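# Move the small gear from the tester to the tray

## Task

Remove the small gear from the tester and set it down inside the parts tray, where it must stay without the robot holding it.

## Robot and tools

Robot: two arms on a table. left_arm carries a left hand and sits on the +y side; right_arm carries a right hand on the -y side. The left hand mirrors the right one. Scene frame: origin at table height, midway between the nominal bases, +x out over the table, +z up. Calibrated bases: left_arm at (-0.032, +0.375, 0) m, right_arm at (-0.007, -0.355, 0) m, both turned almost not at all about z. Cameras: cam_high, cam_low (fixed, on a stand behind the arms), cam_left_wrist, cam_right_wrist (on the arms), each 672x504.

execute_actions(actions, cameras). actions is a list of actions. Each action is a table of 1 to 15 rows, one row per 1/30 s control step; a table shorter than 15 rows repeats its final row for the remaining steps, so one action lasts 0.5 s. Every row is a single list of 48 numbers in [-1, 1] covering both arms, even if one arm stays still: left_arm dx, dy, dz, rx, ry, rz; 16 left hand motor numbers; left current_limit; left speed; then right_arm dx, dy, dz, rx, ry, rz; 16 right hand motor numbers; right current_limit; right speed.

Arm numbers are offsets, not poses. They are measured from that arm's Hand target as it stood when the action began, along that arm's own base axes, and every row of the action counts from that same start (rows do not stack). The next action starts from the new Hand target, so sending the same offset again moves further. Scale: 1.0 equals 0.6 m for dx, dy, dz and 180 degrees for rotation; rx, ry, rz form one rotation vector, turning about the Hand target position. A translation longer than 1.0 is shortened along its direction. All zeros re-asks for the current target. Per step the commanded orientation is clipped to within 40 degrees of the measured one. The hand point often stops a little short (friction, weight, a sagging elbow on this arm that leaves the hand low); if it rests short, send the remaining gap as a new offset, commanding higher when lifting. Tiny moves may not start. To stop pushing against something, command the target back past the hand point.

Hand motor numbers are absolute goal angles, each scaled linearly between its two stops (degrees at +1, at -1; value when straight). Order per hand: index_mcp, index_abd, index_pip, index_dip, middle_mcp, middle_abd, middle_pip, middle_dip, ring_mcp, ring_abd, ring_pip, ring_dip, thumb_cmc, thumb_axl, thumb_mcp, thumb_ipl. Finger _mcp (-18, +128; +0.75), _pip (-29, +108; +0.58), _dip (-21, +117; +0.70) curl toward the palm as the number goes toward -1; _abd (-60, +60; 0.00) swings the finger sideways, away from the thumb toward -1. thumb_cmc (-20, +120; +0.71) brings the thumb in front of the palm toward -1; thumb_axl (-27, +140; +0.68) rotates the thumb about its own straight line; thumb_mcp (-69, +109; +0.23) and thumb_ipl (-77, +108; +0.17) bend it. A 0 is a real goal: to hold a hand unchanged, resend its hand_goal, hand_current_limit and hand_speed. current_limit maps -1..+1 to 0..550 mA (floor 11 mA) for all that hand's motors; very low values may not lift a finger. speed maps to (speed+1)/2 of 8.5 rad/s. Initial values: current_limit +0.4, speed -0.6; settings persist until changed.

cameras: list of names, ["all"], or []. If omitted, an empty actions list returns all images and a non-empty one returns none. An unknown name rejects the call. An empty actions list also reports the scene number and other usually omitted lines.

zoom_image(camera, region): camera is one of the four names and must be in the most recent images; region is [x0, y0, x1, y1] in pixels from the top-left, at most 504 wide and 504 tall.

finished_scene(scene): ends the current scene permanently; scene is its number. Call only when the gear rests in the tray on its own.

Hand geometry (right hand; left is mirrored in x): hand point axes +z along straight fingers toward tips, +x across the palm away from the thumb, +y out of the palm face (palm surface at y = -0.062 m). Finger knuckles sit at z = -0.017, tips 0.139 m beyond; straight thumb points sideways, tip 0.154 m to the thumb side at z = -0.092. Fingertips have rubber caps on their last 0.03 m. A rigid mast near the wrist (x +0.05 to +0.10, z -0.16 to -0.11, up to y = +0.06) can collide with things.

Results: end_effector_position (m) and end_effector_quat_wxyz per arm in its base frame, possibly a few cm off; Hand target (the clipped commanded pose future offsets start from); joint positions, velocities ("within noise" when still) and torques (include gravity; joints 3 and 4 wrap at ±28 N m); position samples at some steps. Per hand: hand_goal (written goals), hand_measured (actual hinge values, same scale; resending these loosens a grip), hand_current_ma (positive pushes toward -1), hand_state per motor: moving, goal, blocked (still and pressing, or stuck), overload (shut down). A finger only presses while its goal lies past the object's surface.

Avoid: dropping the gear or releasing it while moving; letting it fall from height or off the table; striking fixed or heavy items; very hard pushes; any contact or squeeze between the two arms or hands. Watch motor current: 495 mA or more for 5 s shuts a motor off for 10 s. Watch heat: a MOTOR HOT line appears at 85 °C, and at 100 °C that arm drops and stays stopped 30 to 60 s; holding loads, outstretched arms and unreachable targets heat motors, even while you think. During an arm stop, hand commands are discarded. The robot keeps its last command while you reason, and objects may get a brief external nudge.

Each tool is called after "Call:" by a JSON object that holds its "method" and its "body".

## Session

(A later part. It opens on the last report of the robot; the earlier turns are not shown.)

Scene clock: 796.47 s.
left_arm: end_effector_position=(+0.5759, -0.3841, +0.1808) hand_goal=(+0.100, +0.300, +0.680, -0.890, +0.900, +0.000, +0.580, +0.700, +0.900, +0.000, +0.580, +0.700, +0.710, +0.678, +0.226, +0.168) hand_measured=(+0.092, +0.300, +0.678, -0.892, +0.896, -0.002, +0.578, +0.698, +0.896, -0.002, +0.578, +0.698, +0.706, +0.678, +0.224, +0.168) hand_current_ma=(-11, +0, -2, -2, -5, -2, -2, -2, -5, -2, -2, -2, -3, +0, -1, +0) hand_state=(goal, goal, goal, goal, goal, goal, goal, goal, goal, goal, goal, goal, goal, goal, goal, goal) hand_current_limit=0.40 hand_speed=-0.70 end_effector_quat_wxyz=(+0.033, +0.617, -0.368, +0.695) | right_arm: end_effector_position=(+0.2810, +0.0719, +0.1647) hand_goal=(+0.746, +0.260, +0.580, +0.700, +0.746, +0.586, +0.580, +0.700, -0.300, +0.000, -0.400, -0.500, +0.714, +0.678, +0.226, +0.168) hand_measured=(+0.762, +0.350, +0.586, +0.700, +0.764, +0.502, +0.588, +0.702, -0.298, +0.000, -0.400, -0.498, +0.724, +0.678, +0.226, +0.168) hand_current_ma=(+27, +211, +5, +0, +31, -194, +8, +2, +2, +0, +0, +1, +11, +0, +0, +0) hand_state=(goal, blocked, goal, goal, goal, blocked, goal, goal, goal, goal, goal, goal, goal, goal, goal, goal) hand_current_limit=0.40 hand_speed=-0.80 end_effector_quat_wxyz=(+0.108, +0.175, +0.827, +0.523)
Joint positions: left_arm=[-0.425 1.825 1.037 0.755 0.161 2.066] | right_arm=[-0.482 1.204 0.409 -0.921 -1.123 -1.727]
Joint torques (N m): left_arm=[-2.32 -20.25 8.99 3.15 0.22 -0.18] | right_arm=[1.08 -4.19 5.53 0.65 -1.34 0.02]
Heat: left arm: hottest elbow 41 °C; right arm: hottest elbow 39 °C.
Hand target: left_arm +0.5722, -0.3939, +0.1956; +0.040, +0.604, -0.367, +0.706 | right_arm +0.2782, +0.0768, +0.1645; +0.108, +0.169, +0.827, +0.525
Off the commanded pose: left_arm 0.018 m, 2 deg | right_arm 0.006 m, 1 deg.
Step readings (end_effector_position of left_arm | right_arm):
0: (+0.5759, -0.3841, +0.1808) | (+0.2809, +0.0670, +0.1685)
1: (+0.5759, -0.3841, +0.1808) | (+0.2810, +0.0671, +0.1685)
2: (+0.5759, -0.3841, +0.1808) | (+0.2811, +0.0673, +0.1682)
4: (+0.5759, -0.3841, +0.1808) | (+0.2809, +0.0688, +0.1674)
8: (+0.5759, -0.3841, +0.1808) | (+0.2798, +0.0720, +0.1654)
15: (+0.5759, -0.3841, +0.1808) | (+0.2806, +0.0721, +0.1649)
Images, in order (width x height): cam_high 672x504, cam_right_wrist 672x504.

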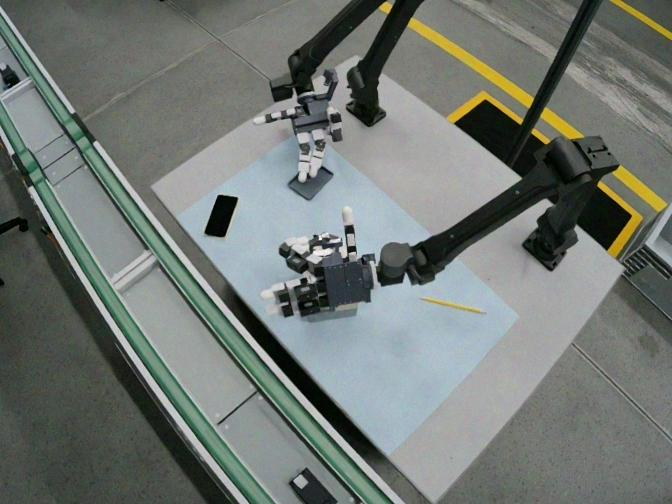

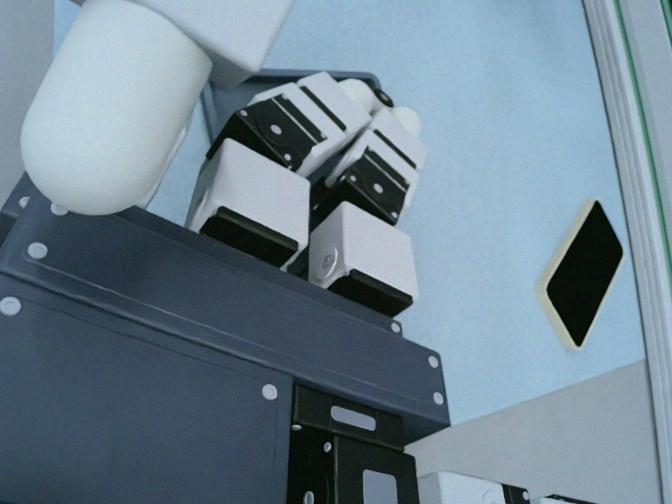

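Call:
{"method": "execute_actions", "body": {"actions": [[[0,0,0,0,0,0,0.1,0.3,0.679,-0.89,0.9,0,0.58,0.7,0.9,0,0.58,0.7,0.71,0.677,0.226,0.168,0.4,-0.7,0,0.004,-0.007,0,0,0,0.745,0.26,0.58,0.7,0.745,0.585,0.58,0.7,-0.3,0,-0.4,-0.5,0.714,0.677,0.226,0.168,0.4,-0.8]]], "cameras": ["cam_high","cam_right_wrist"]}}

Call:
{"method": "zoom_image", "body": {"camera": "cam_high", "region": [280, 140, 360, 220]}}

Call:
{"method": "zoom_image", "body": {"camera": "cam_right_wrist", "region": [330, 20, 450, 140]}}

Scene clock: 800.53 s.
left_arm: end_effector_position=(+0.5759, -0.3841, +0.1808) hand_goal=(+0.100, +0.300, +0.680, -0.890, +0.900, +0.000, +0.580, +0.700, +0.900, +0.000, +0.580, +0.700, +0.710, +0.678, +0.226, +0.168) hand_measured=(+0.092, +0.300, +0.678, -0.892, +0.896, -0.002, +0.578, +0.698, +0.896, -0.002, +0.578, +0.698, +0.706, +0.678, +0.224, +0.168) hand_current_ma=(-11, +0, -2, -2, -5, -2, -2, -2, -5, -2, -2, -2, -3, +0, -1, +0) hand_state=(goal, goal, goal, goal, goal, goal, goal, goal, goal, goal, goal, goal, goal, goal, goal, goal) hand_current_limit=0.40 hand_speed=-0.70 end_effector_quat_wxyz=(+0.033, +0.617, -0.368, +0.695) | right_arm: end_effector_position=(+0.2810, +0.0744, +0.1615) hand_goal=(+0.746, +0.260, +0.580, +0.700, +0.746, +0.586, +0.580, +0.700, -0.300, +0.000, -0.400, -0.500, +0.714, +0.678, +0.226, +0.168) hand_measured=(+0.762, +0.350, +0.586, +0.700, +0.764, +0.502, +0.588, +0.702, -0.298, +0.000, -0.400, -0.498, +0.724, +0.678, +0.226, +0.168) hand_current_ma=(+27, +211, +5, +0, +31, -194, +8, +2, +2, +0, +0, +1, +11, +0, +0, +0) hand_state=(goal, blocked, goal, goal, goal, blocked, goal, goal, goal, goal, goal, goal, goal, goal, goal, goal) hand_current_limit=0.40 hand_speed=-0.80 end_effector_quat_wxyz=(+0.110, +0.174, +0.827, +0.523)
Joint positions: left_arm=[-0.425 1.825 1.037 0.755 0.161 2.066] | right_arm=[-0.471 1.204 0.397 -0.882 -1.124 -1.702]
Joint torques (N m): left_arm=[-2.26 -19.84 9.02 3.11 0.23 -0.19] | right_arm=[1.14 -4.07 5.39 0.72 -1.35 0.03]
Heat: left arm: hottest elbow 41 °C; right arm: hottest elbow 38 °C.
Hand target: left_arm +0.5722, -0.3939, +0.1956; +0.040, +0.604, -0.367, +0.706 | right_arm +0.2782, +0.0792, +0.1604; +0.109, +0.169, +0.827, +0.525
Off the commanded pose: left_arm 0.018 m, 2 deg | right_arm 0.006 m, 1 deg.
Step readings (end_effector_position of left_arm | right_arm):
0: (+0.5759, -0.3841, +0.1808) | (+0.2811, +0.0719, +0.1647)
1: (+0.5759, -0.3841, +0.1808) | (+0.2811, +0.0720, +0.1648)
2: (+0.5759, -0.3841, +0.1808) | (+0.2812, +0.0720, +0.1646)
4: (+0.5759, -0.3841, +0.1808) | (+0.2810, +0.0727, +0.1637)
8: (+0.5759, -0.3841, +0.1808) | (+0.2803, +0.0745, +0.1621)
15: (+0.5759, -0.3841, +0.1808) | (+0.2807, +0.0746, +0.1615)
Images, in order (width x height): cam_high 672x504, cam_right_wrist 672x504.

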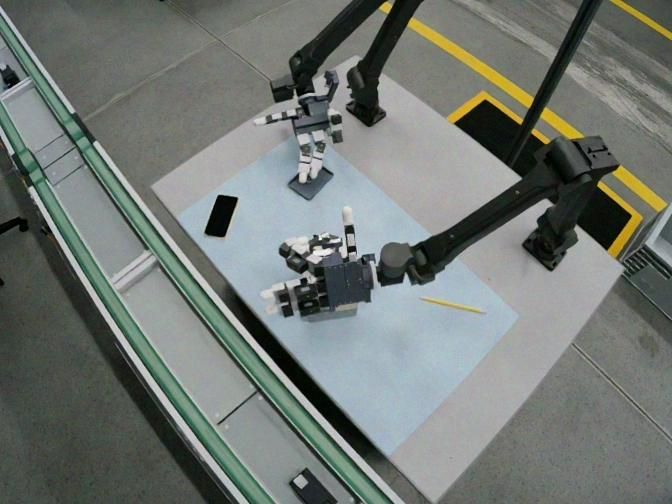

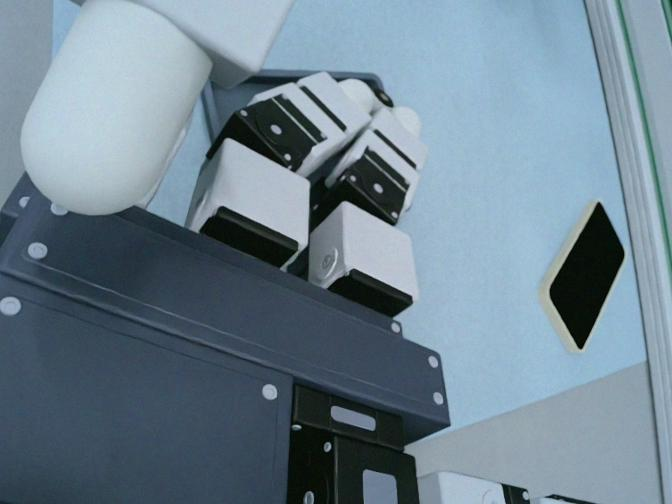

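Scaled by 6.300 from the camera's 672x504 image, which has a finer 960x720 frame.

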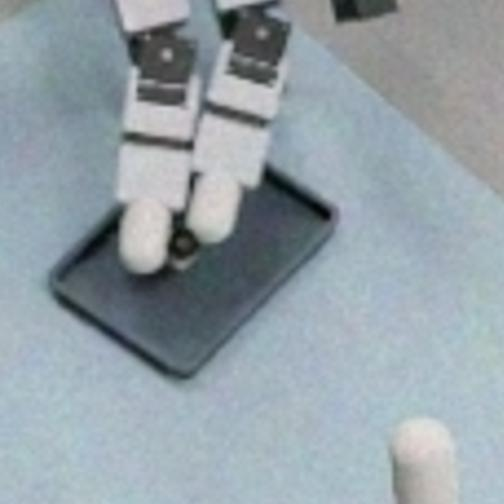

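Scaled by 4.200 from the camera's 672x504 image, which has a finer 960x720 frame.

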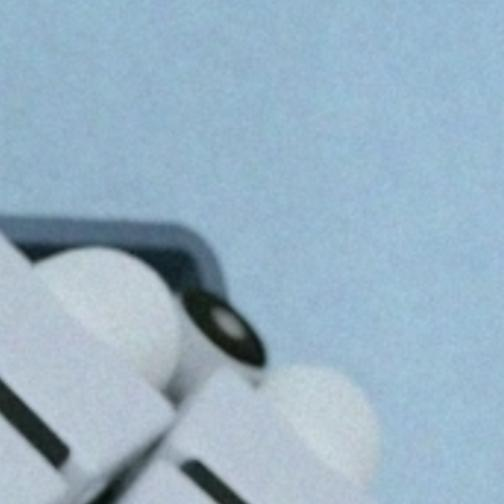

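Call:
{"method": "execute_actions", "body": {"actions": [[[0,0,0,0,0,0,0.1,0.3,0.679,-0.89,0.9,0,0.58,0.7,0.9,0,0.58,0.7,0.71,0.677,0.226,0.168,0.4,-0.7,-0.004,0.002,-0.006,0,0,0,0.745,0.26,0.58,0.7,0.745,0.585,0.58,0.7,-0.3,0,-0.4,-0.5,0.714,0.677,0.226,0.168,0.4,-0.8]]], "cameras": ["cam_high","cam_right_wrist"]}}

Call:
{"method": "zoom_image", "body": {"camera": "cam_high", "region": [280, 140, 360, 220]}}

Call:
{"method": "zoom_image", "body": {"camera": "cam_right_wrist", "region": [330, 20, 450, 140]}}

Scene clock: 805.90 s.
left_arm: end_effector_position=(+0.5759, -0.3841, +0.1808) hand_goal=(+0.100, +0.300, +0.680, -0.890, +0.900, +0.000, +0.580, +0.700, +0.900, +0.000, +0.580, +0.700, +0.710, +0.678, +0.226, +0.168) hand_measured=(+0.092, +0.300, +0.678, -0.892, +0.896, -0.002, +0.578, +0.698, +0.896, -0.002, +0.578, +0.698, +0.706, +0.678, +0.224, +0.168) hand_current_ma=(-11, +0, -2, -2, -5, -2, -2, -2, -5, -2, -2, -2, -3, +0, -1, +0) hand_state=(goal, goal, goal, goal, goal, goal, goal, goal, goal, goal, goal, goal, goal, goal, goal, goal) hand_current_limit=0.40 hand_speed=-0.70 end_effector_quat_wxyz=(+0.033, +0.617, -0.368, +0.695) | right_arm: end_effector_position=(+0.2785, +0.0757, +0.1586) hand_goal=(+0.746, +0.260, +0.580, +0.700, +0.746, +0.586, +0.580, +0.700, -0.300, +0.000, -0.400, -0.500, +0.714, +0.678, +0.226, +0.168) hand_measured=(+0.762, +0.350, +0.586, +0.700, +0.764, +0.502, +0.588, +0.702, -0.298, +0.000, -0.400, -0.498, +0.724, +0.678, +0.226, +0.168) hand_current_ma=(+27, +211, +5, +0, +31, -194, +8, +2, +2, +0, +0, +1, +11, +0, +0, +0) hand_state=(goal, blocked, goal, goal, goal, blocked, goal, goal, goal, goal, goal, goal, goal, goal, goal, goal) hand_current_limit=0.40 hand_speed=-0.80 end_effector_quat_wxyz=(+0.111, +0.173, +0.827, +0.523)
Joint positions: left_arm=[-0.425 1.825 1.037 0.755 0.161 2.066] | right_arm=[-0.471 1.204 0.386 -0.867 -1.124 -1.701]
Joint torques (N m): left_arm=[-2.37 -20.13 9.07 3.14 0.22 -0.18] | right_arm=[1.2 -3.43 5.5 0.73 -1.33 0.03]
Heat: left arm: hottest elbow 41 °C; right arm: hottest elbow 38 °C.
Hand target: left_arm +0.5722, -0.3939, +0.1956; +0.040, +0.604, -0.367, +0.706 | right_arm +0.2759, +0.0803, +0.1568; +0.109, +0.169, +0.827, +0.525
Off the commanded pose: left_arm 0.018 m, 2 deg | right_arm 0.006 m, 1 deg.
Step readings (end_effector_position of left_arm | right_arm):
0: (+0.5759, -0.3841, +0.1808) | (+0.2811, +0.0744, +0.1615)
1: (+0.5759, -0.3841, +0.1808) | (+0.2811, +0.0744, +0.1615)
2: (+0.5759, -0.3841, +0.1808) | (+0.2810, +0.0744, +0.1613)
4: (+0.5759, -0.3841, +0.1808) | (+0.2804, +0.0747, +0.1607)
8: (+0.5759, -0.3841, +0.1808) | (+0.2786, +0.0756, +0.1589)
15: (+0.5759, -0.3841, +0.1808) | (+0.2785, +0.0757, +0.1586)
Images, in order (width x height): cam_high 672x504, cam_right_wrist 672x504.

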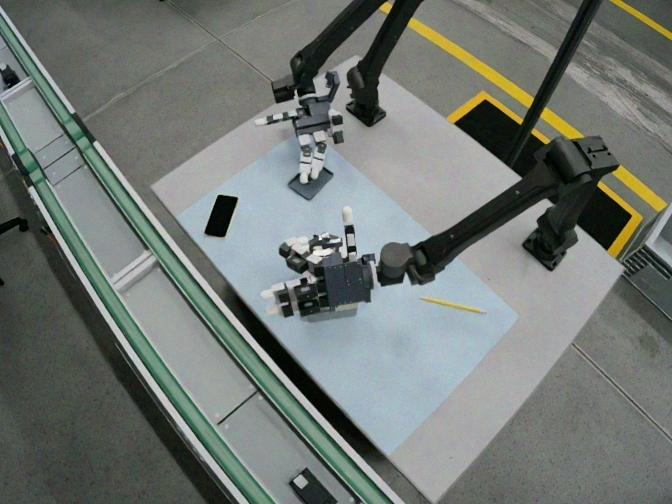

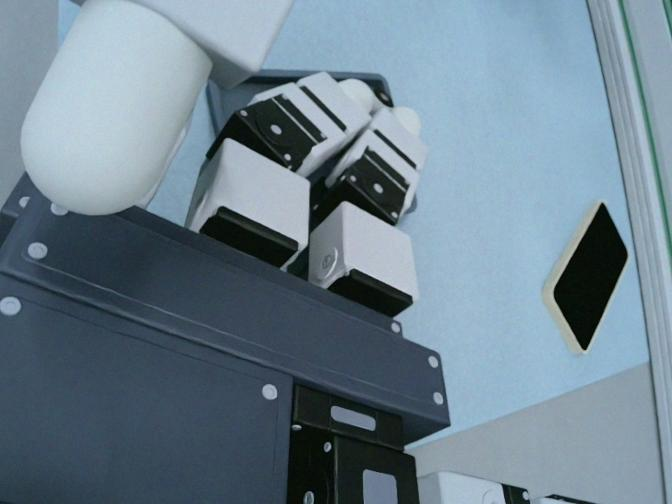

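Scaled by 6.300 from the camera's 672x504 image, which has a finer 960x720 frame.

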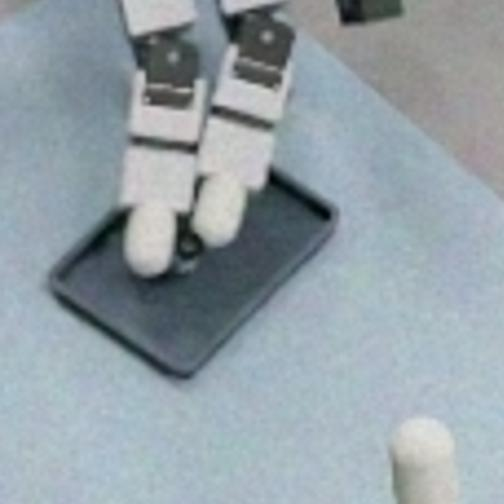

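Scaled by 4.200 from the camera's 672x504 image, which has a finer 960x720 frame.

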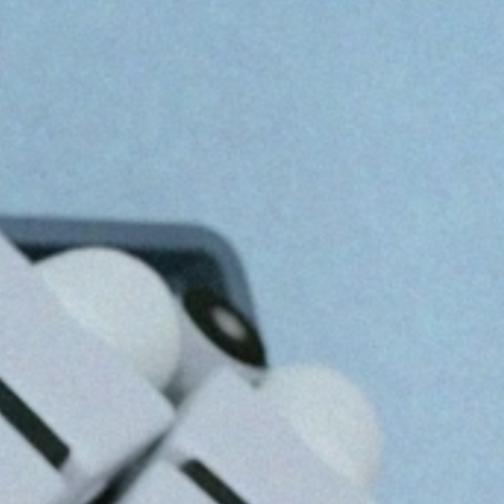

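Call:
{"method": "execute_actions", "body": {"actions": [[[0,0,0,0,0,0,0.1,0.3,0.679,-0.89,0.9,0,0.58,0.7,0.9,0,0.58,0.7,0.71,0.677,0.226,0.168,0.4,-0.7,-0.002,0.002,-0.008,0,0,0,0.745,0.26,0.58,0.7,0.745,0.585,0.58,0.7,-0.3,0,-0.4,-0.5,0.714,0.677,0.226,0.168,0.4,-0.8]]], "cameras": ["cam_high","cam_right_wrist"]}}

Call:
{"method": "zoom_image", "body": {"camera": "cam_high", "region": [280, 140, 360, 220]}}

Call:
{"method": "zoom_image", "body": {"camera": "cam_right_wrist", "region": [330, 20, 450, 140]}}

Scene clock: 810.53 s.
left_arm: end_effector_position=(+0.5759, -0.3841, +0.1808) hand_goal=(+0.100, +0.300, +0.680, -0.890, +0.900, +0.000, +0.580, +0.700, +0.900, +0.000, +0.580, +0.700, +0.710, +0.678, +0.226, +0.168) hand_measured=(+0.092, +0.300, +0.678, -0.892, +0.896, -0.002, +0.578, +0.698, +0.896, -0.002, +0.578, +0.698, +0.706, +0.678, +0.224, +0.168) hand_current_ma=(-11, +0, -2, -2, -5, -2, -2, -2, -5, -2, -2, -2, -3, +0, -1, +0) hand_state=(goal, goal, goal, goal, goal, goal, goal, goal, goal, goal, goal, goal, goal, goal, goal, goal) hand_current_limit=0.40 hand_speed=-0.70 end_effector_quat_wxyz=(+0.033, +0.617, -0.368, +0.695) | right_arm: end_effector_position=(+0.2771, +0.0770, +0.1557) hand_goal=(+0.746, +0.260, +0.580, +0.700, +0.746, +0.586, +0.580, +0.700, -0.300, +0.000, -0.400, -0.500, +0.714, +0.678, +0.226, +0.168) hand_measured=(+0.762, +0.350, +0.586, +0.700, +0.764, +0.502, +0.588, +0.702, -0.298, +0.000, -0.400, -0.498, +0.724, +0.678, +0.226, +0.168) hand_current_ma=(+27, +211, +5, +0, +31, -194, +8, +2, +2, +0, +0, +1, +11, +0, +0, +0) hand_state=(goal, blocked, goal, goal, goal, blocked, goal, goal, goal, goal, goal, goal, goal, goal, goal, goal) hand_current_limit=0.40 hand_speed=-0.80 end_effector_quat_wxyz=(+0.115, +0.170, +0.828, +0.521)
Joint positions: left_arm=[-0.425 1.825 1.037 0.755 0.161 2.066] | right_arm=[-0.468 1.205 0.375 -0.84 -1.124 -1.695]
Joint torques (N m): left_arm=[-2.26 -20.01 9.05 3.14 0.23 -0.16] | right_arm=[1.2 -2.73 5.38 0.77 -1.33 -0.04]
Heat: left arm: hottest elbow 41 °C; right arm: hottest elbow 37 °C.
Hand target: left_arm +0.5722, -0.3939, +0.1956; +0.040, +0.604, -0.367, +0.706 | right_arm +0.2746, +0.0816, +0.1520; +0.109, +0.169, +0.827, +0.525
Off the commanded pose: left_arm 0.018 m, 2 deg | right_arm 0.006 m, 1 deg.
Step readings (end_effector_position of left_arm | right_arm):
0: (+0.5759, -0.3841, +0.1808) | (+0.2785, +0.0757, +0.1586)
1: (+0.5759, -0.3841, +0.1808) | (+0.2786, +0.0757, +0.1586)
2: (+0.5759, -0.3841, +0.1808) | (+0.2785, +0.0758, +0.1584)
4: (+0.5759, -0.3841, +0.1808) | (+0.2781, +0.0760, +0.1577)
8: (+0.5759, -0.3841, +0.1808) | (+0.2770, +0.0769, +0.1562)
15: (+0.5759, -0.3841, +0.1808) | (+0.2770, +0.0771, +0.1557)
Images, in order (width x height): cam_high 672x504, cam_right_wrist 672x504.

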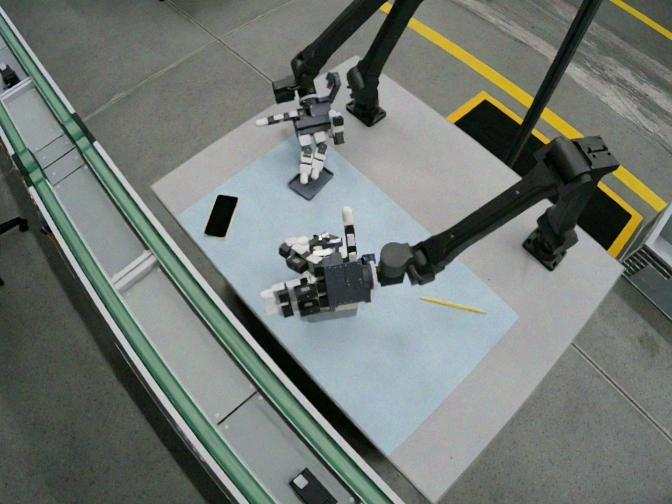

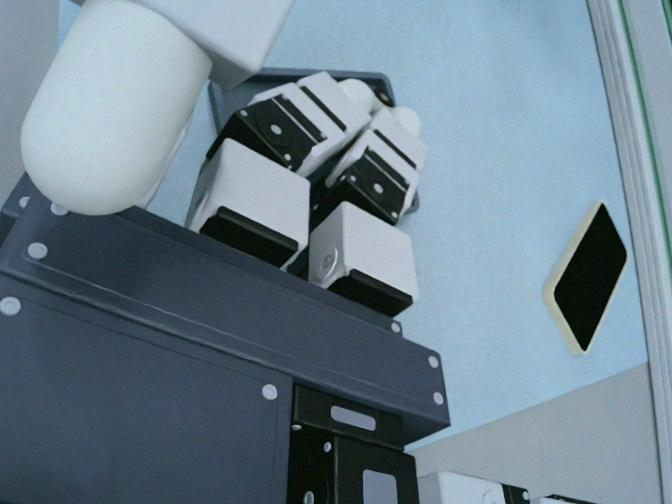

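Scaled by 6.300 from the camera's 672x504 image, which has a finer 960x720 frame.

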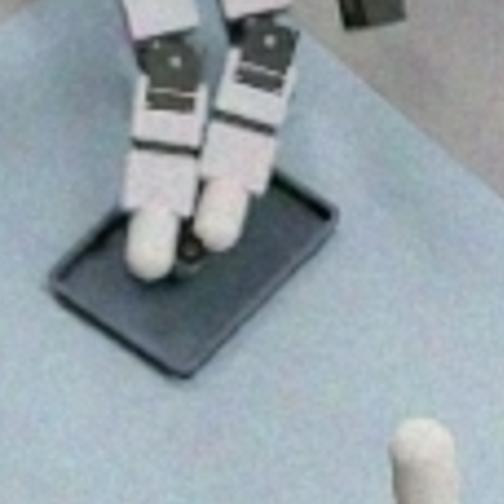

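Scaled by 4.200 from the camera's 672x504 image, which has a finer 960x720 frame.

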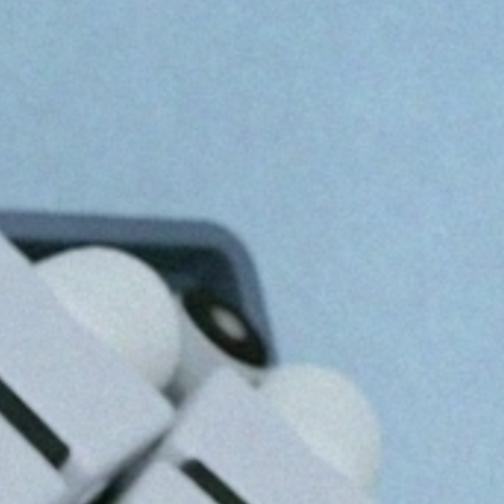

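Call:
{"method": "execute_actions", "body": {"actions": [[[0,0,0,0,0,0,0.1,0.3,0.679,-0.89,0.9,0,0.58,0.7,0.9,0,0.58,0.7,0.71,0.677,0.226,0.168,0.4,-0.7,-0.002,0,-0.008,0,0,0,0.745,0.26,0.58,0.7,0.745,0.585,0.58,0.7,-0.3,0,-0.4,-0.5,0.714,0.677,0.226,0.168,0.4,-0.8]]], "cameras": ["cam_high","cam_right_wrist"]}}

Call:
{"method": "zoom_image", "body": {"camera": "cam_high", "region": [280, 140, 360, 220]}}

Call:
{"method": "zoom_image", "body": {"camera": "cam_right_wrist", "region": [330, 20, 450, 140]}}

Scene clock: 814.90 s.
left_arm: end_effector_position=(+0.5759, -0.3841, +0.1808) hand_goal=(+0.100, +0.300, +0.680, -0.890, +0.900, +0.000, +0.580, +0.700, +0.900, +0.000, +0.580, +0.700, +0.710, +0.678, +0.226, +0.168) hand_measured=(+0.092, +0.300, +0.678, -0.892, +0.896, -0.002, +0.578, +0.698, +0.896, -0.002, +0.578, +0.698, +0.706, +0.678, +0.224, +0.168) hand_current_ma=(-11, +0, -2, -2, -5, -2, -2, -2, -5, -2, -2, -2, -3, +0, -1, +0) hand_state=(goal, goal, goal, goal, goal, goal, goal, goal, goal, goal, goal, goal, goal, goal, goal, goal) hand_current_limit=0.40 hand_speed=-0.70 end_effector_quat_wxyz=(+0.033, +0.617, -0.368, +0.695) | right_arm: end_effector_position=(+0.2767, +0.0772, +0.1521) hand_goal=(+0.746, +0.260, +0.580, +0.700, +0.746, +0.586, +0.580, +0.700, -0.300, +0.000, -0.400, -0.500, +0.714, +0.678, +0.226, +0.168) hand_measured=(+0.758, +0.350, +0.582, +0.700, +0.762, +0.502, +0.586, +0.702, -0.298, +0.000, -0.400, -0.498, +0.724, +0.678, +0.226, +0.168) hand_current_ma=(+16, +211, +2, +0, +24, -194, +5, +2, +2, +0, +0, +1, +11, +0, +0, +0) hand_state=(goal, blocked, goal, goal, goal, blocked, goal, goal, goal, goal, goal, goal, goal, goal, goal, goal) hand_current_limit=0.40 hand_speed=-0.80 end_effector_quat_wxyz=(+0.115, +0.171, +0.827, +0.523)
Joint positions: left_arm=[-0.425 1.825 1.037 0.755 0.161 2.066] | right_arm=[-0.468 1.219 0.369 -0.822 -1.128 -1.695]
Joint torques (N m): left_arm=[-2.43 -20.19 8.99 3.12 0.21 -0.2] | right_arm=[1.03 -2.61 5.14 0.84 -1.18 -0.05]
Heat: left arm: hottest elbow 41 °C; right arm: hottest elbow 37 °C.
Hand target: left_arm +0.5722, -0.3939, +0.1956; +0.040, +0.604, -0.367, +0.706 | right_arm +0.2734, +0.0816, +0.1472; +0.109, +0.169, +0.827, +0.525
Off the commanded pose: left_arm 0.018 m, 2 deg | right_arm 0.007 m, 1 deg.
Step readings (end_effector_position of left_arm | right_arm):
0: (+0.5759, -0.3841, +0.1808) | (+0.2771, +0.0770, +0.1557)
1: (+0.5759, -0.3841, +0.1808) | (+0.2772, +0.0770, +0.1556)
2: (+0.5759, -0.3841, +0.1808) | (+0.2773, +0.0769, +0.1554)
4: (+0.5759, -0.3841, +0.1808) | (+0.2772, +0.0769, +0.1544)
8: (+0.5759, -0.3841, +0.1808) | (+0.2766, +0.0773, +0.1523)
15: (+0.5759, -0.3841, +0.1808) | (+0.2767, +0.0772, +0.1521)
Images, in order (width x height): cam_high 672x504, cam_right_wrist 672x504.

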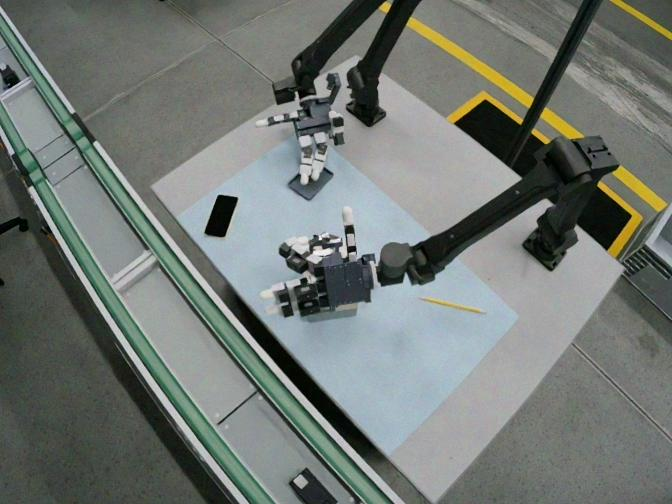

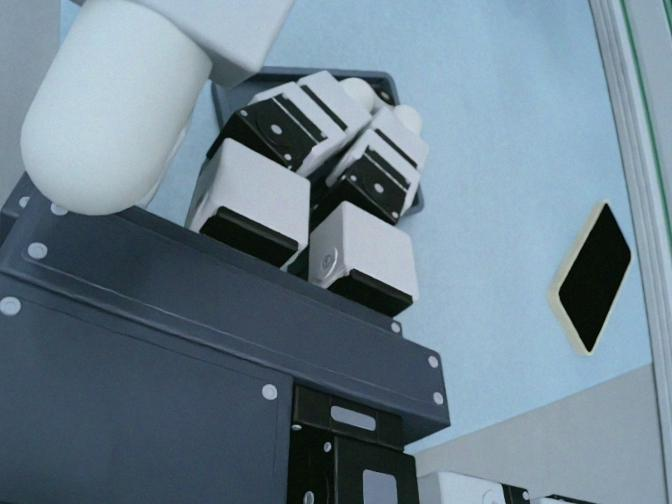

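Scaled by 6.300 from the camera's 672x504 image, which has a finer 960x720 frame.

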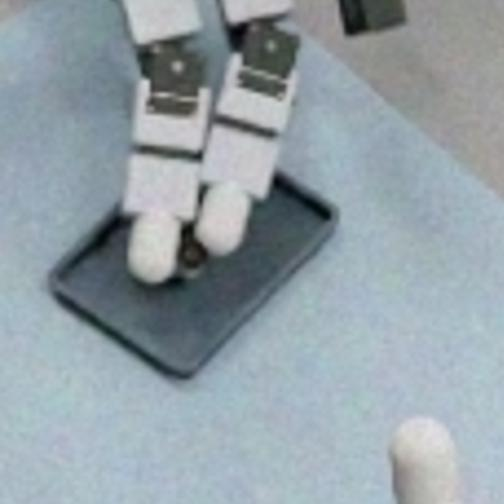

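Scaled by 4.200 from the camera's 672x504 image, which has a finer 960x720 frame.

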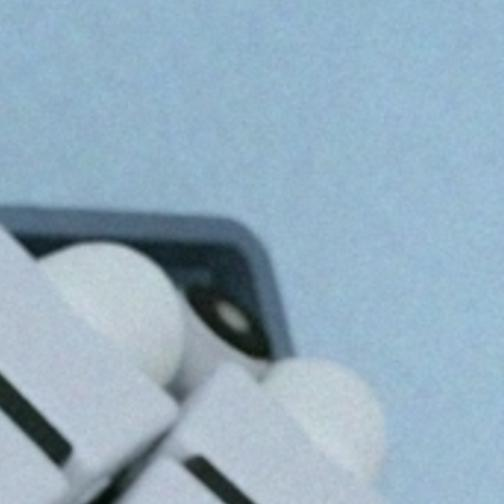

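Call:
{"method": "execute_actions", "body": {"actions": [[[0,0,0,0,0,0,0.1,0.3,0.679,-0.89,0.9,0,0.58,0.7,0.9,0,0.58,0.7,0.71,0.677,0.226,0.168,0.4,-0.7,0,0,0,0,0,0,0.745,0.33,0.58,0.7,0.745,0.515,0.58,0.7,-0.3,0,-0.4,-0.5,0.714,0.677,0.226,0.168,0.4,-0.96]]], "cameras": ["cam_high","cam_right_wrist"]}}

Call:
{"method": "zoom_image", "body": {"camera": "cam_high", "region": [280, 140, 360, 220]}}

Call:
{"method": "zoom_image", "body": {"camera": "cam_right_wrist", "region": [330, 20, 450, 140]}}

Scene clock: 820.83 s.
left_arm: end_effector_position=(+0.5759, -0.3841, +0.1808) hand_goal=(+0.100, +0.300, +0.680, -0.890, +0.900, +0.000, +0.580, +0.700, +0.900, +0.000, +0.580, +0.700, +0.710, +0.678, +0.226, +0.168) hand_measured=(+0.092, +0.300, +0.678, -0.892, +0.896, -0.002, +0.578, +0.698, +0.896, -0.002, +0.578, +0.698, +0.706, +0.678, +0.224, +0.168) hand_current_ma=(-11, +0, -2, -2, -5, -2, -2, -2, -5, -2, -2, -2, -3, +0, -1, +0) hand_state=(goal, goal, goal, goal, goal, goal, goal, goal, goal, goal, goal, goal, goal, goal, goal, goal) hand_current_limit=0.40 hand_speed=-0.70 end_effector_quat_wxyz=(+0.033, +0.617, -0.368, +0.695) | right_arm: end_effector_position=(+0.2767, +0.0772, +0.1521) hand_goal=(+0.746, +0.330, +0.580, +0.700, +0.746, +0.516, +0.580, +0.700, -0.300, +0.000, -0.400, -0.500, +0.714, +0.678, +0.226, +0.168) hand_measured=(+0.758, +0.350, +0.582, +0.700, +0.762, +0.492, +0.586, +0.702, -0.298, +0.000, -0.400, -0.498, +0.724, +0.678, +0.226, +0.168) hand_current_ma=(+16, +25, +2, +0, +24, -33, +5, +2, +2, +0, +0, +1, +11, +0, +0, +0) hand_state=(goal, goal, goal, goal, goal, blocked, goal, goal, goal, goal, goal, goal, goal, goal, goal, goal) hand_current_limit=0.40 hand_speed=-0.96 end_effector_quat_wxyz=(+0.115, +0.171, +0.827, +0.523)
Joint positions: left_arm=[-0.425 1.825 1.037 0.755 0.161 2.066] | right_arm=[-0.468 1.219 0.369 -0.822 -1.128 -1.695]
Joint torques (N m): left_arm=[-2.32 -20.19 9.06 3.22 0.21 -0.2] | right_arm=[0.91 -2.37 5.14 0.75 -1.18 -0.04]
Heat: left arm: hottest elbow 41 °C; right arm: hottest elbow 37 °C.
Hand target: left_arm +0.5722, -0.3939, +0.1956; +0.040, +0.604, -0.367, +0.706 | right_arm +0.2734, +0.0816, +0.1472; +0.108, +0.169, +0.827, +0.525
Off the commanded pose: left_arm 0.018 m, 2 deg | right_arm 0.007 m, 1 deg.
Step readings (end_effector_position of left_arm | right_arm):
0: (+0.5759, -0.3841, +0.1808) | (+0.2767, +0.0772, +0.1521)
1: (+0.5759, -0.3841, +0.1808) | (+0.2767, +0.0772, +0.1521)
2: (+0.5759, -0.3841, +0.1808) | (+0.2767, +0.0772, +0.1521)
4: (+0.5759, -0.3841, +0.1808) | (+0.2767, +0.0772, +0.1521)
8: (+0.5759, -0.3841, +0.1808) | (+0.2767, +0.0772, +0.1521)
15: (+0.5759, -0.3841, +0.1808) | (+0.2767, +0.0772, +0.1521)
Images, in order (width x height): cam_high 672x504, cam_right_wrist 672x504.

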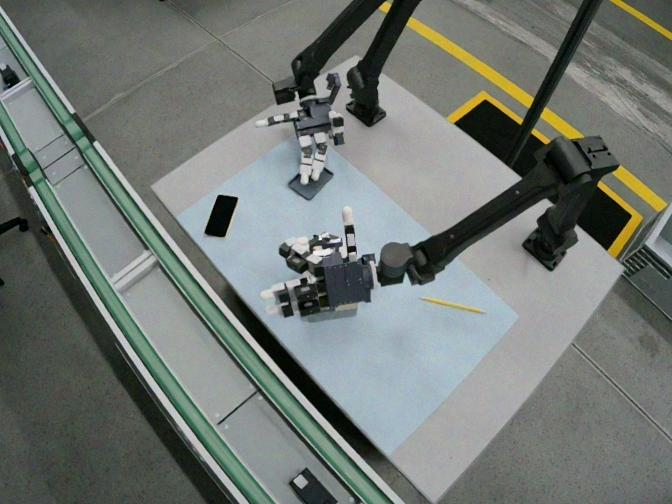

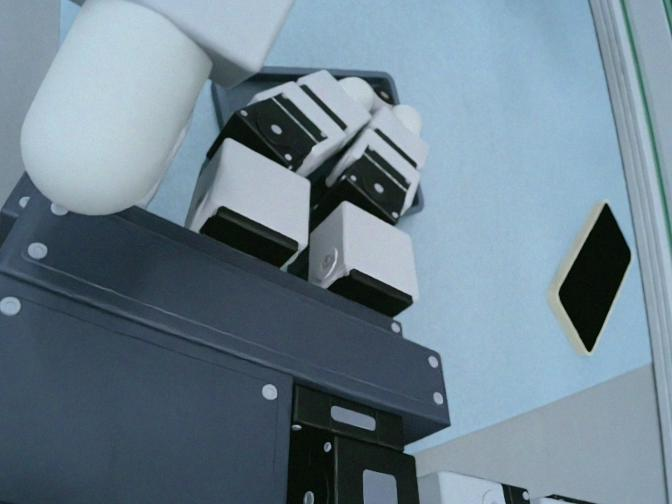

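Scaled by 6.300 from the camera's 672x504 image, which has a finer 960x720 frame.

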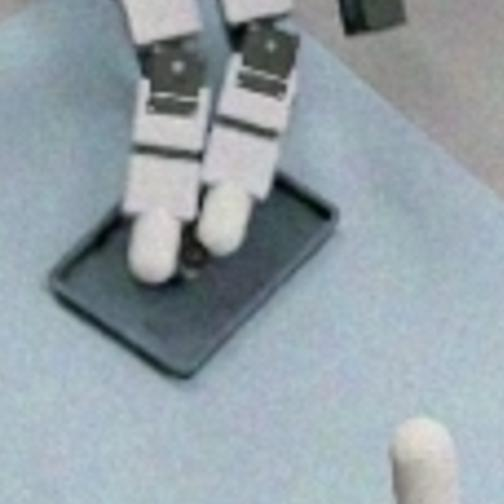

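Scaled by 4.200 from the camera's 672x504 image, which has a finer 960x720 frame.

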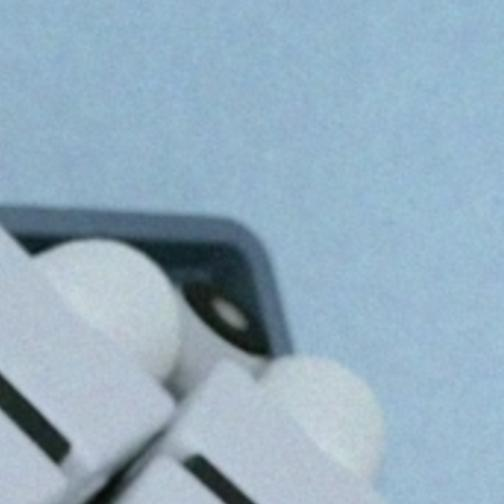

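Call:
{"method": "execute_actions", "body": {"actions": [[[0,0,0,0,0,0,0.1,0.3,0.679,-0.89,0.9,0,0.58,0.7,0.9,0,0.58,0.7,0.71,0.677,0.226,0.168,0.4,-0.7,0,0,0,0,0,0,0.745,0.385,0.58,0.7,0.745,0.455,0.58,0.7,-0.3,0,-0.4,-0.5,0.714,0.677,0.226,0.168,0.4,-0.96]]], "cameras": ["cam_high","cam_right_wrist"]}}

Call:
{"method": "zoom_image", "body": {"camera": "cam_high", "region": [280, 140, 360, 220]}}

Call:
{"method": "zoom_image", "body": {"camera": "cam_right_wrist", "region": [330, 20, 450, 140]}}

Scene clock: 824.23 s.
left_arm: end_effector_position=(+0.5759, -0.3841, +0.1808) hand_goal=(+0.100, +0.300, +0.680, -0.890, +0.900, +0.000, +0.580, +0.700, +0.900, +0.000, +0.580, +0.700, +0.710, +0.678, +0.226, +0.168) hand_measured=(+0.092, +0.300, +0.678, -0.892, +0.896, -0.002, +0.578, +0.698, +0.896, -0.002, +0.578, +0.698, +0.706, +0.678, +0.224, +0.168) hand_current_ma=(-11, +0, -2, -2, -5, -2, -2, -2, -5, -2, -2, -2, -3, +0, -1, +0) hand_state=(goal, goal, goal, goal, goal, goal, goal, goal, goal, goal, goal, goal, goal, goal, goal, goal) hand_current_limit=0.40 hand_speed=-0.70 end_effector_quat_wxyz=(+0.033, +0.617, -0.368, +0.695) | right_arm: end_effector_position=(+0.2767, +0.0772, +0.1521) hand_goal=(+0.746, +0.386, +0.580, +0.700, +0.746, +0.456, +0.580, +0.700, -0.300, +0.000, -0.400, -0.500, +0.714, +0.678, +0.226, +0.168) hand_measured=(+0.758, +0.382, +0.582, +0.700, +0.762, +0.458, +0.586, +0.702, -0.298, +0.000, -0.400, -0.498, +0.724, +0.678, +0.226, +0.168) hand_current_ma=(+16, -3, +2, +0, +24, +1, +5, +2, +2, +0, +0, +1, +11, +0, +0, +0) hand_state=(goal, goal, goal, goal, goal, goal, goal, goal, goal, goal, goal, goal, goal, goal, goal, goal) hand_current_limit=0.40 hand_speed=-0.96 end_effector_quat_wxyz=(+0.115, +0.171, +0.827, +0.523)
Joint positions: left_arm=[-0.425 1.825 1.037 0.755 0.161 2.066] | right_arm=[-0.468 1.219 0.369 -0.822 -1.128 -1.695]
Joint torques (N m): left_arm=[-2.26 -19.84 9.07 3.22 0.19 -0.19] | right_arm=[0.73 -2.73 5.15 0.76 -1.17 -0.04]
Heat: left arm: hottest elbow 41 °C; right arm: hottest elbow 37 °C.
Hand target: left_arm +0.5722, -0.3939, +0.1956; +0.040, +0.604, -0.367, +0.706 | right_arm +0.2734, +0.0816, +0.1472; +0.108, +0.169, +0.827, +0.525
Off the commanded pose: left_arm 0.018 m, 2 deg | right_arm 0.007 m, 1 deg.
Step readings (end_effector_position of left_arm | right_arm):
0: (+0.5759, -0.3841, +0.1808) | (+0.2767, +0.0772, +0.1521)
1: (+0.5759, -0.3841, +0.1808) | (+0.2767, +0.0772, +0.1521)
2: (+0.5759, -0.3841, +0.1808) | (+0.2767, +0.0772, +0.1521)
4: (+0.5759, -0.3841, +0.1808) | (+0.2767, +0.0772, +0.1521)
8: (+0.5759, -0.3841, +0.1808) | (+0.2767, +0.0772, +0.1521)
15: (+0.5759, -0.3841, +0.1808) | (+0.2767, +0.0772, +0.1521)
Images, in order (width x height): cam_high 672x504, cam_right_wrist 672x504.

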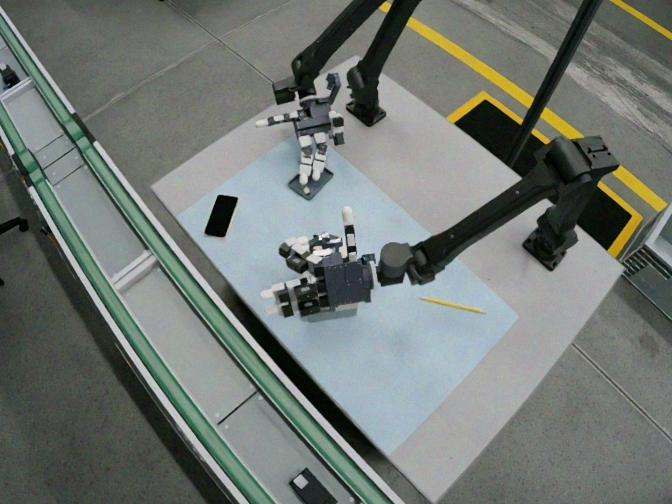

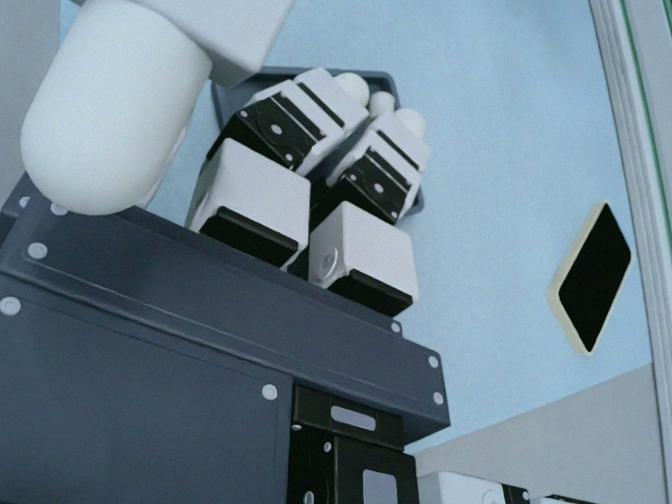

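Scaled by 6.300 from the camera's 672x504 image, which has a finer 960x720 frame.

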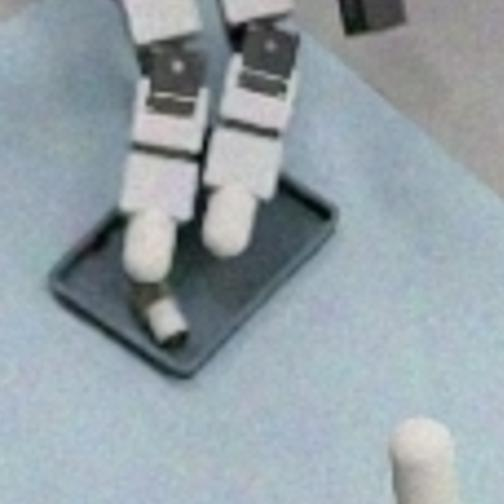

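Scaled by 4.200 from the camera's 672x504 image, which has a finer 960x720 frame.

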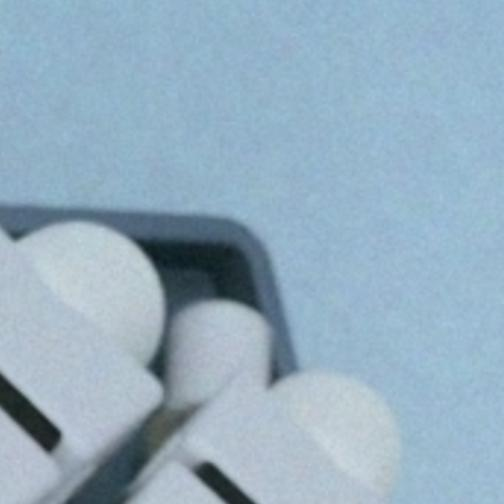

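Call:
{"method": "execute_actions", "body": {"actions": [[[0,0,0,0,0,0,0.1,0.3,0.679,-0.89,0.9,0,0.58,0.7,0.9,0,0.58,0.7,0.71,0.677,0.226,0.168,0.4,-0.7,0,0,0.03,0,0,0,0.745,0.385,0.58,0.7,0.745,0.455,0.58,0.7,-0.3,0,-0.4,-0.5,0.714,0.677,0.226,0.168,0.4,-0.96]],[[0,0,0,0,0,0,0.1,0.3,0.679,-0.89,0.9,0,0.58,0.7,0.9,0,0.58,0.7,0.71,0.677,0.226,0.168,0.4,-0.7,0,0,0.04,0,0,0,0.745,0.385,0.58,0.7,0.745,0.455,0.58,0.7,-0.3,0,-0.4,-0.5,0.714,0.677,0.226,0.168,0.4,-0.96]]], "cameras": ["cam_high","cam_right_wrist"]}}

Call:
{"method": "zoom_image", "body": {"camera": "cam_high", "region": [280, 140, 360, 220]}}

Scene clock: 829.40 s.
left_arm: end_effector_position=(+0.5759, -0.3841, +0.1808) hand_goal=(+0.100, +0.300, +0.680, -0.890, +0.900, +0.000, +0.580, +0.700, +0.900, +0.000, +0.580, +0.700, +0.710, +0.678, +0.226, +0.168) hand_measured=(+0.092, +0.300, +0.678, -0.892, +0.896, -0.002, +0.578, +0.698, +0.896, -0.002, +0.578, +0.698, +0.706, +0.678, +0.224, +0.168) hand_current_ma=(-11, +0, -2, -2, -5, -2, -2, -2, -5, -2, -2, -2, -3, +0, -1, +0) hand_state=(goal, goal, goal, goal, goal, goal, goal, goal, goal, goal, goal, goal, goal, goal, goal, goal) hand_current_limit=0.40 hand_speed=-0.70 end_effector_quat_wxyz=(+0.033, +0.617, -0.368, +0.695) | right_arm: end_effector_position=(+0.2636, +0.0839, +0.1780) hand_goal=(+0.746, +0.386, +0.580, +0.700, +0.746, +0.456, +0.580, +0.700, -0.300, +0.000, -0.400, -0.500, +0.714, +0.678, +0.226, +0.168) hand_measured=(+0.758, +0.382, +0.582, +0.700, +0.762, +0.458, +0.586, +0.702, -0.298, +0.000, -0.400, -0.498, +0.724, +0.678, +0.226, +0.168) hand_current_ma=(+16, -2, +2, +0, +24, +1, +5, +2, +2, +0, +0, +1, +11, +0, +0, +0) hand_state=(goal, goal, goal, goal, goal, goal, goal, goal, goal, goal, goal, goal, goal, goal, goal, goal) hand_current_limit=0.40 hand_speed=-0.96 end_effector_quat_wxyz=(+0.100, +0.181, +0.823, +0.529)
Joint positions: left_arm=[-0.425 1.825 1.037 0.755 0.161 2.066] | right_arm=[-0.468 1.087 0.375 -0.998 -1.132 -1.694]
Joint torques (N m): left_arm=[-2.43 -19.9 9.09 3.18 0.2 -0.18] | right_arm=[0.73 -2.55 10.11 -0.27 -1.06 -0.06]
Heat: left arm: hottest elbow 41 °C; right arm: hottest elbow 37 °C.
Hand target: left_arm +0.5722, -0.3939, +0.1956; +0.040, +0.604, -0.367, +0.706 | right_arm +0.2734, +0.0816, +0.1891; +0.108, +0.169, +0.827, +0.525
Off the commanded pose: left_arm 0.018 m, 2 deg | right_arm 0.015 m, 2 deg.
Step readings (end_effector_position of left_arm | right_arm):
0: (+0.5759, -0.3841, +0.1808) | (+0.2767, +0.0772, +0.1521)
1: (+0.5759, -0.3841, +0.1808) | (+0.2767, +0.0772, +0.1521)
2: (+0.5759, -0.3841, +0.1808) | (+0.2767, +0.0772, +0.1521)
4: (+0.5759, -0.3841, +0.1808) | (+0.2756, +0.0777, +0.1537)
8: (+0.5759, -0.3841, +0.1808) | (+0.2731, +0.0790, +0.1598)
15: (+0.5759, -0.3841, +0.1808) | (+0.2718, +0.0796, +0.1617)
16: (+0.5759, -0.3841, +0.1808) | (+0.2717, +0.0797, +0.1617)
17: (+0.5759, -0.3841, +0.1808) | (+0.2710, +0.0800, +0.1623)
19: (+0.5759, -0.3841, +0.1808) | (+0.2686, +0.0814, +0.1658)
23: (+0.5759, -0.3841, +0.1808) | (+0.2642, +0.0836, +0.1746)
30: (+0.5759, -0.3841, +0.1808) | (+0.2638, +0.0838, +0.1779)
Images, in order (width x height): cam_high 672x504, cam_right_wrist 672x504.

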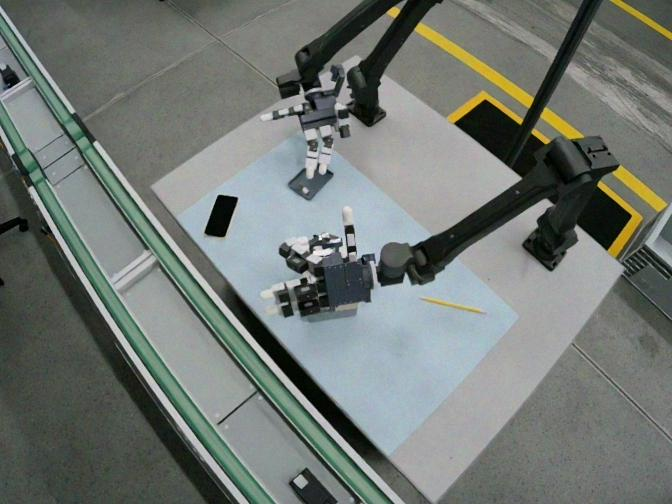

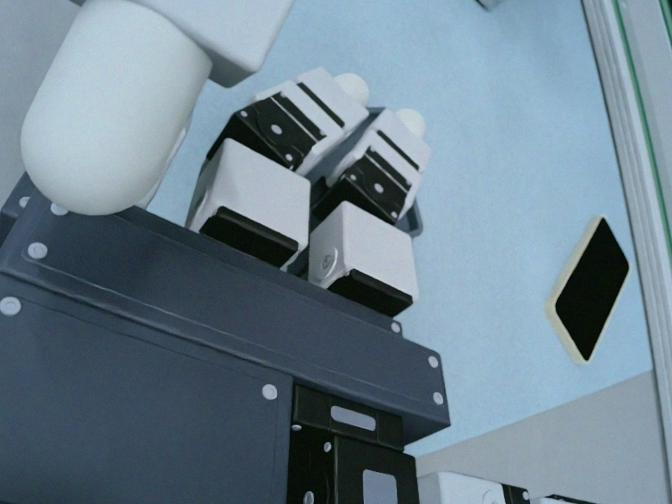

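Scaled by 6.300 from the camera's 672x504 image, which has a finer 960x720 frame.

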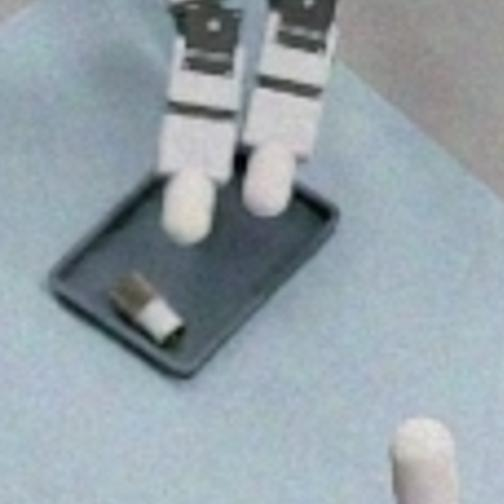

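Call:
{"method": "execute_actions", "body": {"actions": [[[0,0,0,0,0,0,0.1,0.3,0.679,-0.89,0.9,0,0.58,0.7,0.9,0,0.58,0.7,0.71,0.677,0.226,0.168,0.4,-0.7,-0.04,0,0.09,0,0,0,0.745,0.385,0.58,0.7,0.745,0.455,0.58,0.7,-0.3,0,-0.4,-0.5,0.714,0.677,0.226,0.168,0.4,-0.96]],[[0,0,0,0,0,0,0.1,0.3,0.679,-0.89,0.9,0,0.58,0.7,0.9,0,0.58,0.7,0.71,0.677,0.226,0.168,0.4,-0.7,-0.08,0,0.04,0,0,0,0.745,0.385,0.58,0.7,0.745,0.455,0.58,0.7,-0.3,0,-0.4,-0.5,0.714,0.677,0.226,0.168,0.4,-0.96]]], "cameras": ["cam_high"]}}

Call:
{"method": "zoom_image", "body": {"camera": "cam_high", "region": [280, 140, 360, 220]}}

Scene clock: 834.83 s.
left_arm: end_effector_position=(+0.5759, -0.3841, +0.1808) hand_goal=(+0.100, +0.300, +0.680, -0.890, +0.900, +0.000, +0.580, +0.700, +0.900, +0.000, +0.580, +0.700, +0.710, +0.678, +0.226, +0.168) hand_measured=(+0.092, +0.300, +0.678, -0.892, +0.896, -0.002, +0.578, +0.698, +0.896, -0.002, +0.578, +0.698, +0.706, +0.678, +0.224, +0.168) hand_current_ma=(-11, +0, -2, -2, -5, -2, -2, -2, -5, -2, -2, -2, -3, +0, -1, +0) hand_state=(goal, goal, goal, goal, goal, goal, goal, goal, goal, goal, goal, goal, goal, goal, goal, goal) hand_current_limit=0.40 hand_speed=-0.70 end_effector_quat_wxyz=(+0.033, +0.617, -0.368, +0.695) | right_arm: end_effector_position=(+0.1997, +0.0920, +0.2543) hand_goal=(+0.746, +0.386, +0.580, +0.700, +0.746, +0.456, +0.580, +0.700, -0.300, +0.000, -0.400, -0.500, +0.714, +0.678, +0.226, +0.168) hand_measured=(+0.758, +0.384, +0.582, +0.700, +0.762, +0.458, +0.586, +0.702, -0.296, +0.000, -0.400, -0.498, +0.724, +0.678, +0.226, +0.168) hand_current_ma=(+16, -2, +2, +0, +23, +1, +5, +2, +2, +0, +0, +1, +11, +0, +0, +0) hand_state=(goal, goal, goal, goal, goal, goal, goal, goal, goal, goal, goal, goal, goal, goal, goal, goal) hand_current_limit=0.40 hand_speed=-0.96 end_effector_quat_wxyz=(+0.108, +0.178, +0.823, +0.529)
Joint positions: left_arm=[-0.425 1.825 1.037 0.755 0.161 2.066] | right_arm=[-0.64 0.772 0.432 -1.685 -1.088 -2.063]
Joint torques (N m): left_arm=[-2.08 -19.9 9.06 3.14 0.23 -0.2] | right_arm=[-0.91 0.79 11.22 -0.75 -0.85 -0.1]
Heat: left arm: hottest elbow 41 °C; right arm: hottest elbow 37 °C.
Hand target: left_arm +0.5722, -0.3939, +0.1956; +0.040, +0.604, -0.367, +0.706 | right_arm +0.2014, +0.0816, +0.2672; +0.109, +0.169, +0.827, +0.525
Off the commanded pose: left_arm 0.018 m, 2 deg | right_arm 0.017 m, 1 deg.
joint sent to its limit (right arm) — joint 4 (wrist pitch), lower limit. The joint targets are off in position, not in orientation.
Step readings (end_effector_position of left_arm | right_arm):
0: (+0.5759, -0.3841, +0.1808) | (+0.2636, +0.0839, +0.1780)
1: (+0.5759, -0.3841, +0.1808) | (+0.2635, +0.0839, +0.1782)
2: (+0.5759, -0.3841, +0.1808) | (+0.2624, +0.0845, +0.1799)
4: (+0.5759, -0.3841, +0.1808) | (+0.2583, +0.0865, +0.1910)
8: (+0.5759, -0.3841, +0.1808) | (+0.2481, +0.0917, +0.2171)
15: (+0.5759, -0.3841, +0.1808) | (+0.2434, +0.0898, +0.2294)
16: (+0.5759, -0.3841, +0.1808) | (+0.2426, +0.0897, +0.2294)
17: (+0.5759, -0.3841, +0.1808) | (+0.2409, +0.0898, +0.2302)
19: (+0.5759, -0.3841, +0.1808) | (+0.2342, +0.0911, +0.2357)
23: (+0.5759, -0.3841, +0.1808) | (+0.2184, +0.0948, +0.2489)
30: (+0.5759, -0.3841, +0.1808) | (+0.2058, +0.0916, +0.2525)
Images, in order (width x height): cam_high 672x504.

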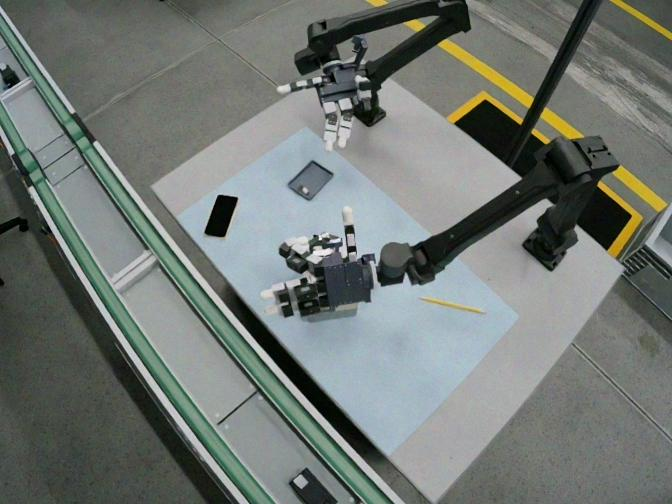

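Scaled by 6.300 from the camera's 672x504 image, which has a finer 960x720 frame.

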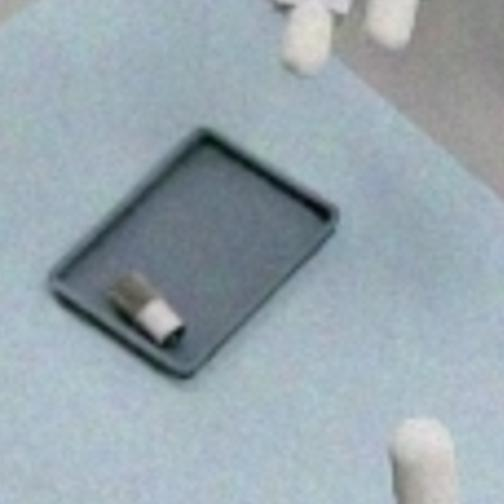

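Call:
{"method": "finished_scene", "body": {"scene": 2}}

The scene is finished: the task was done.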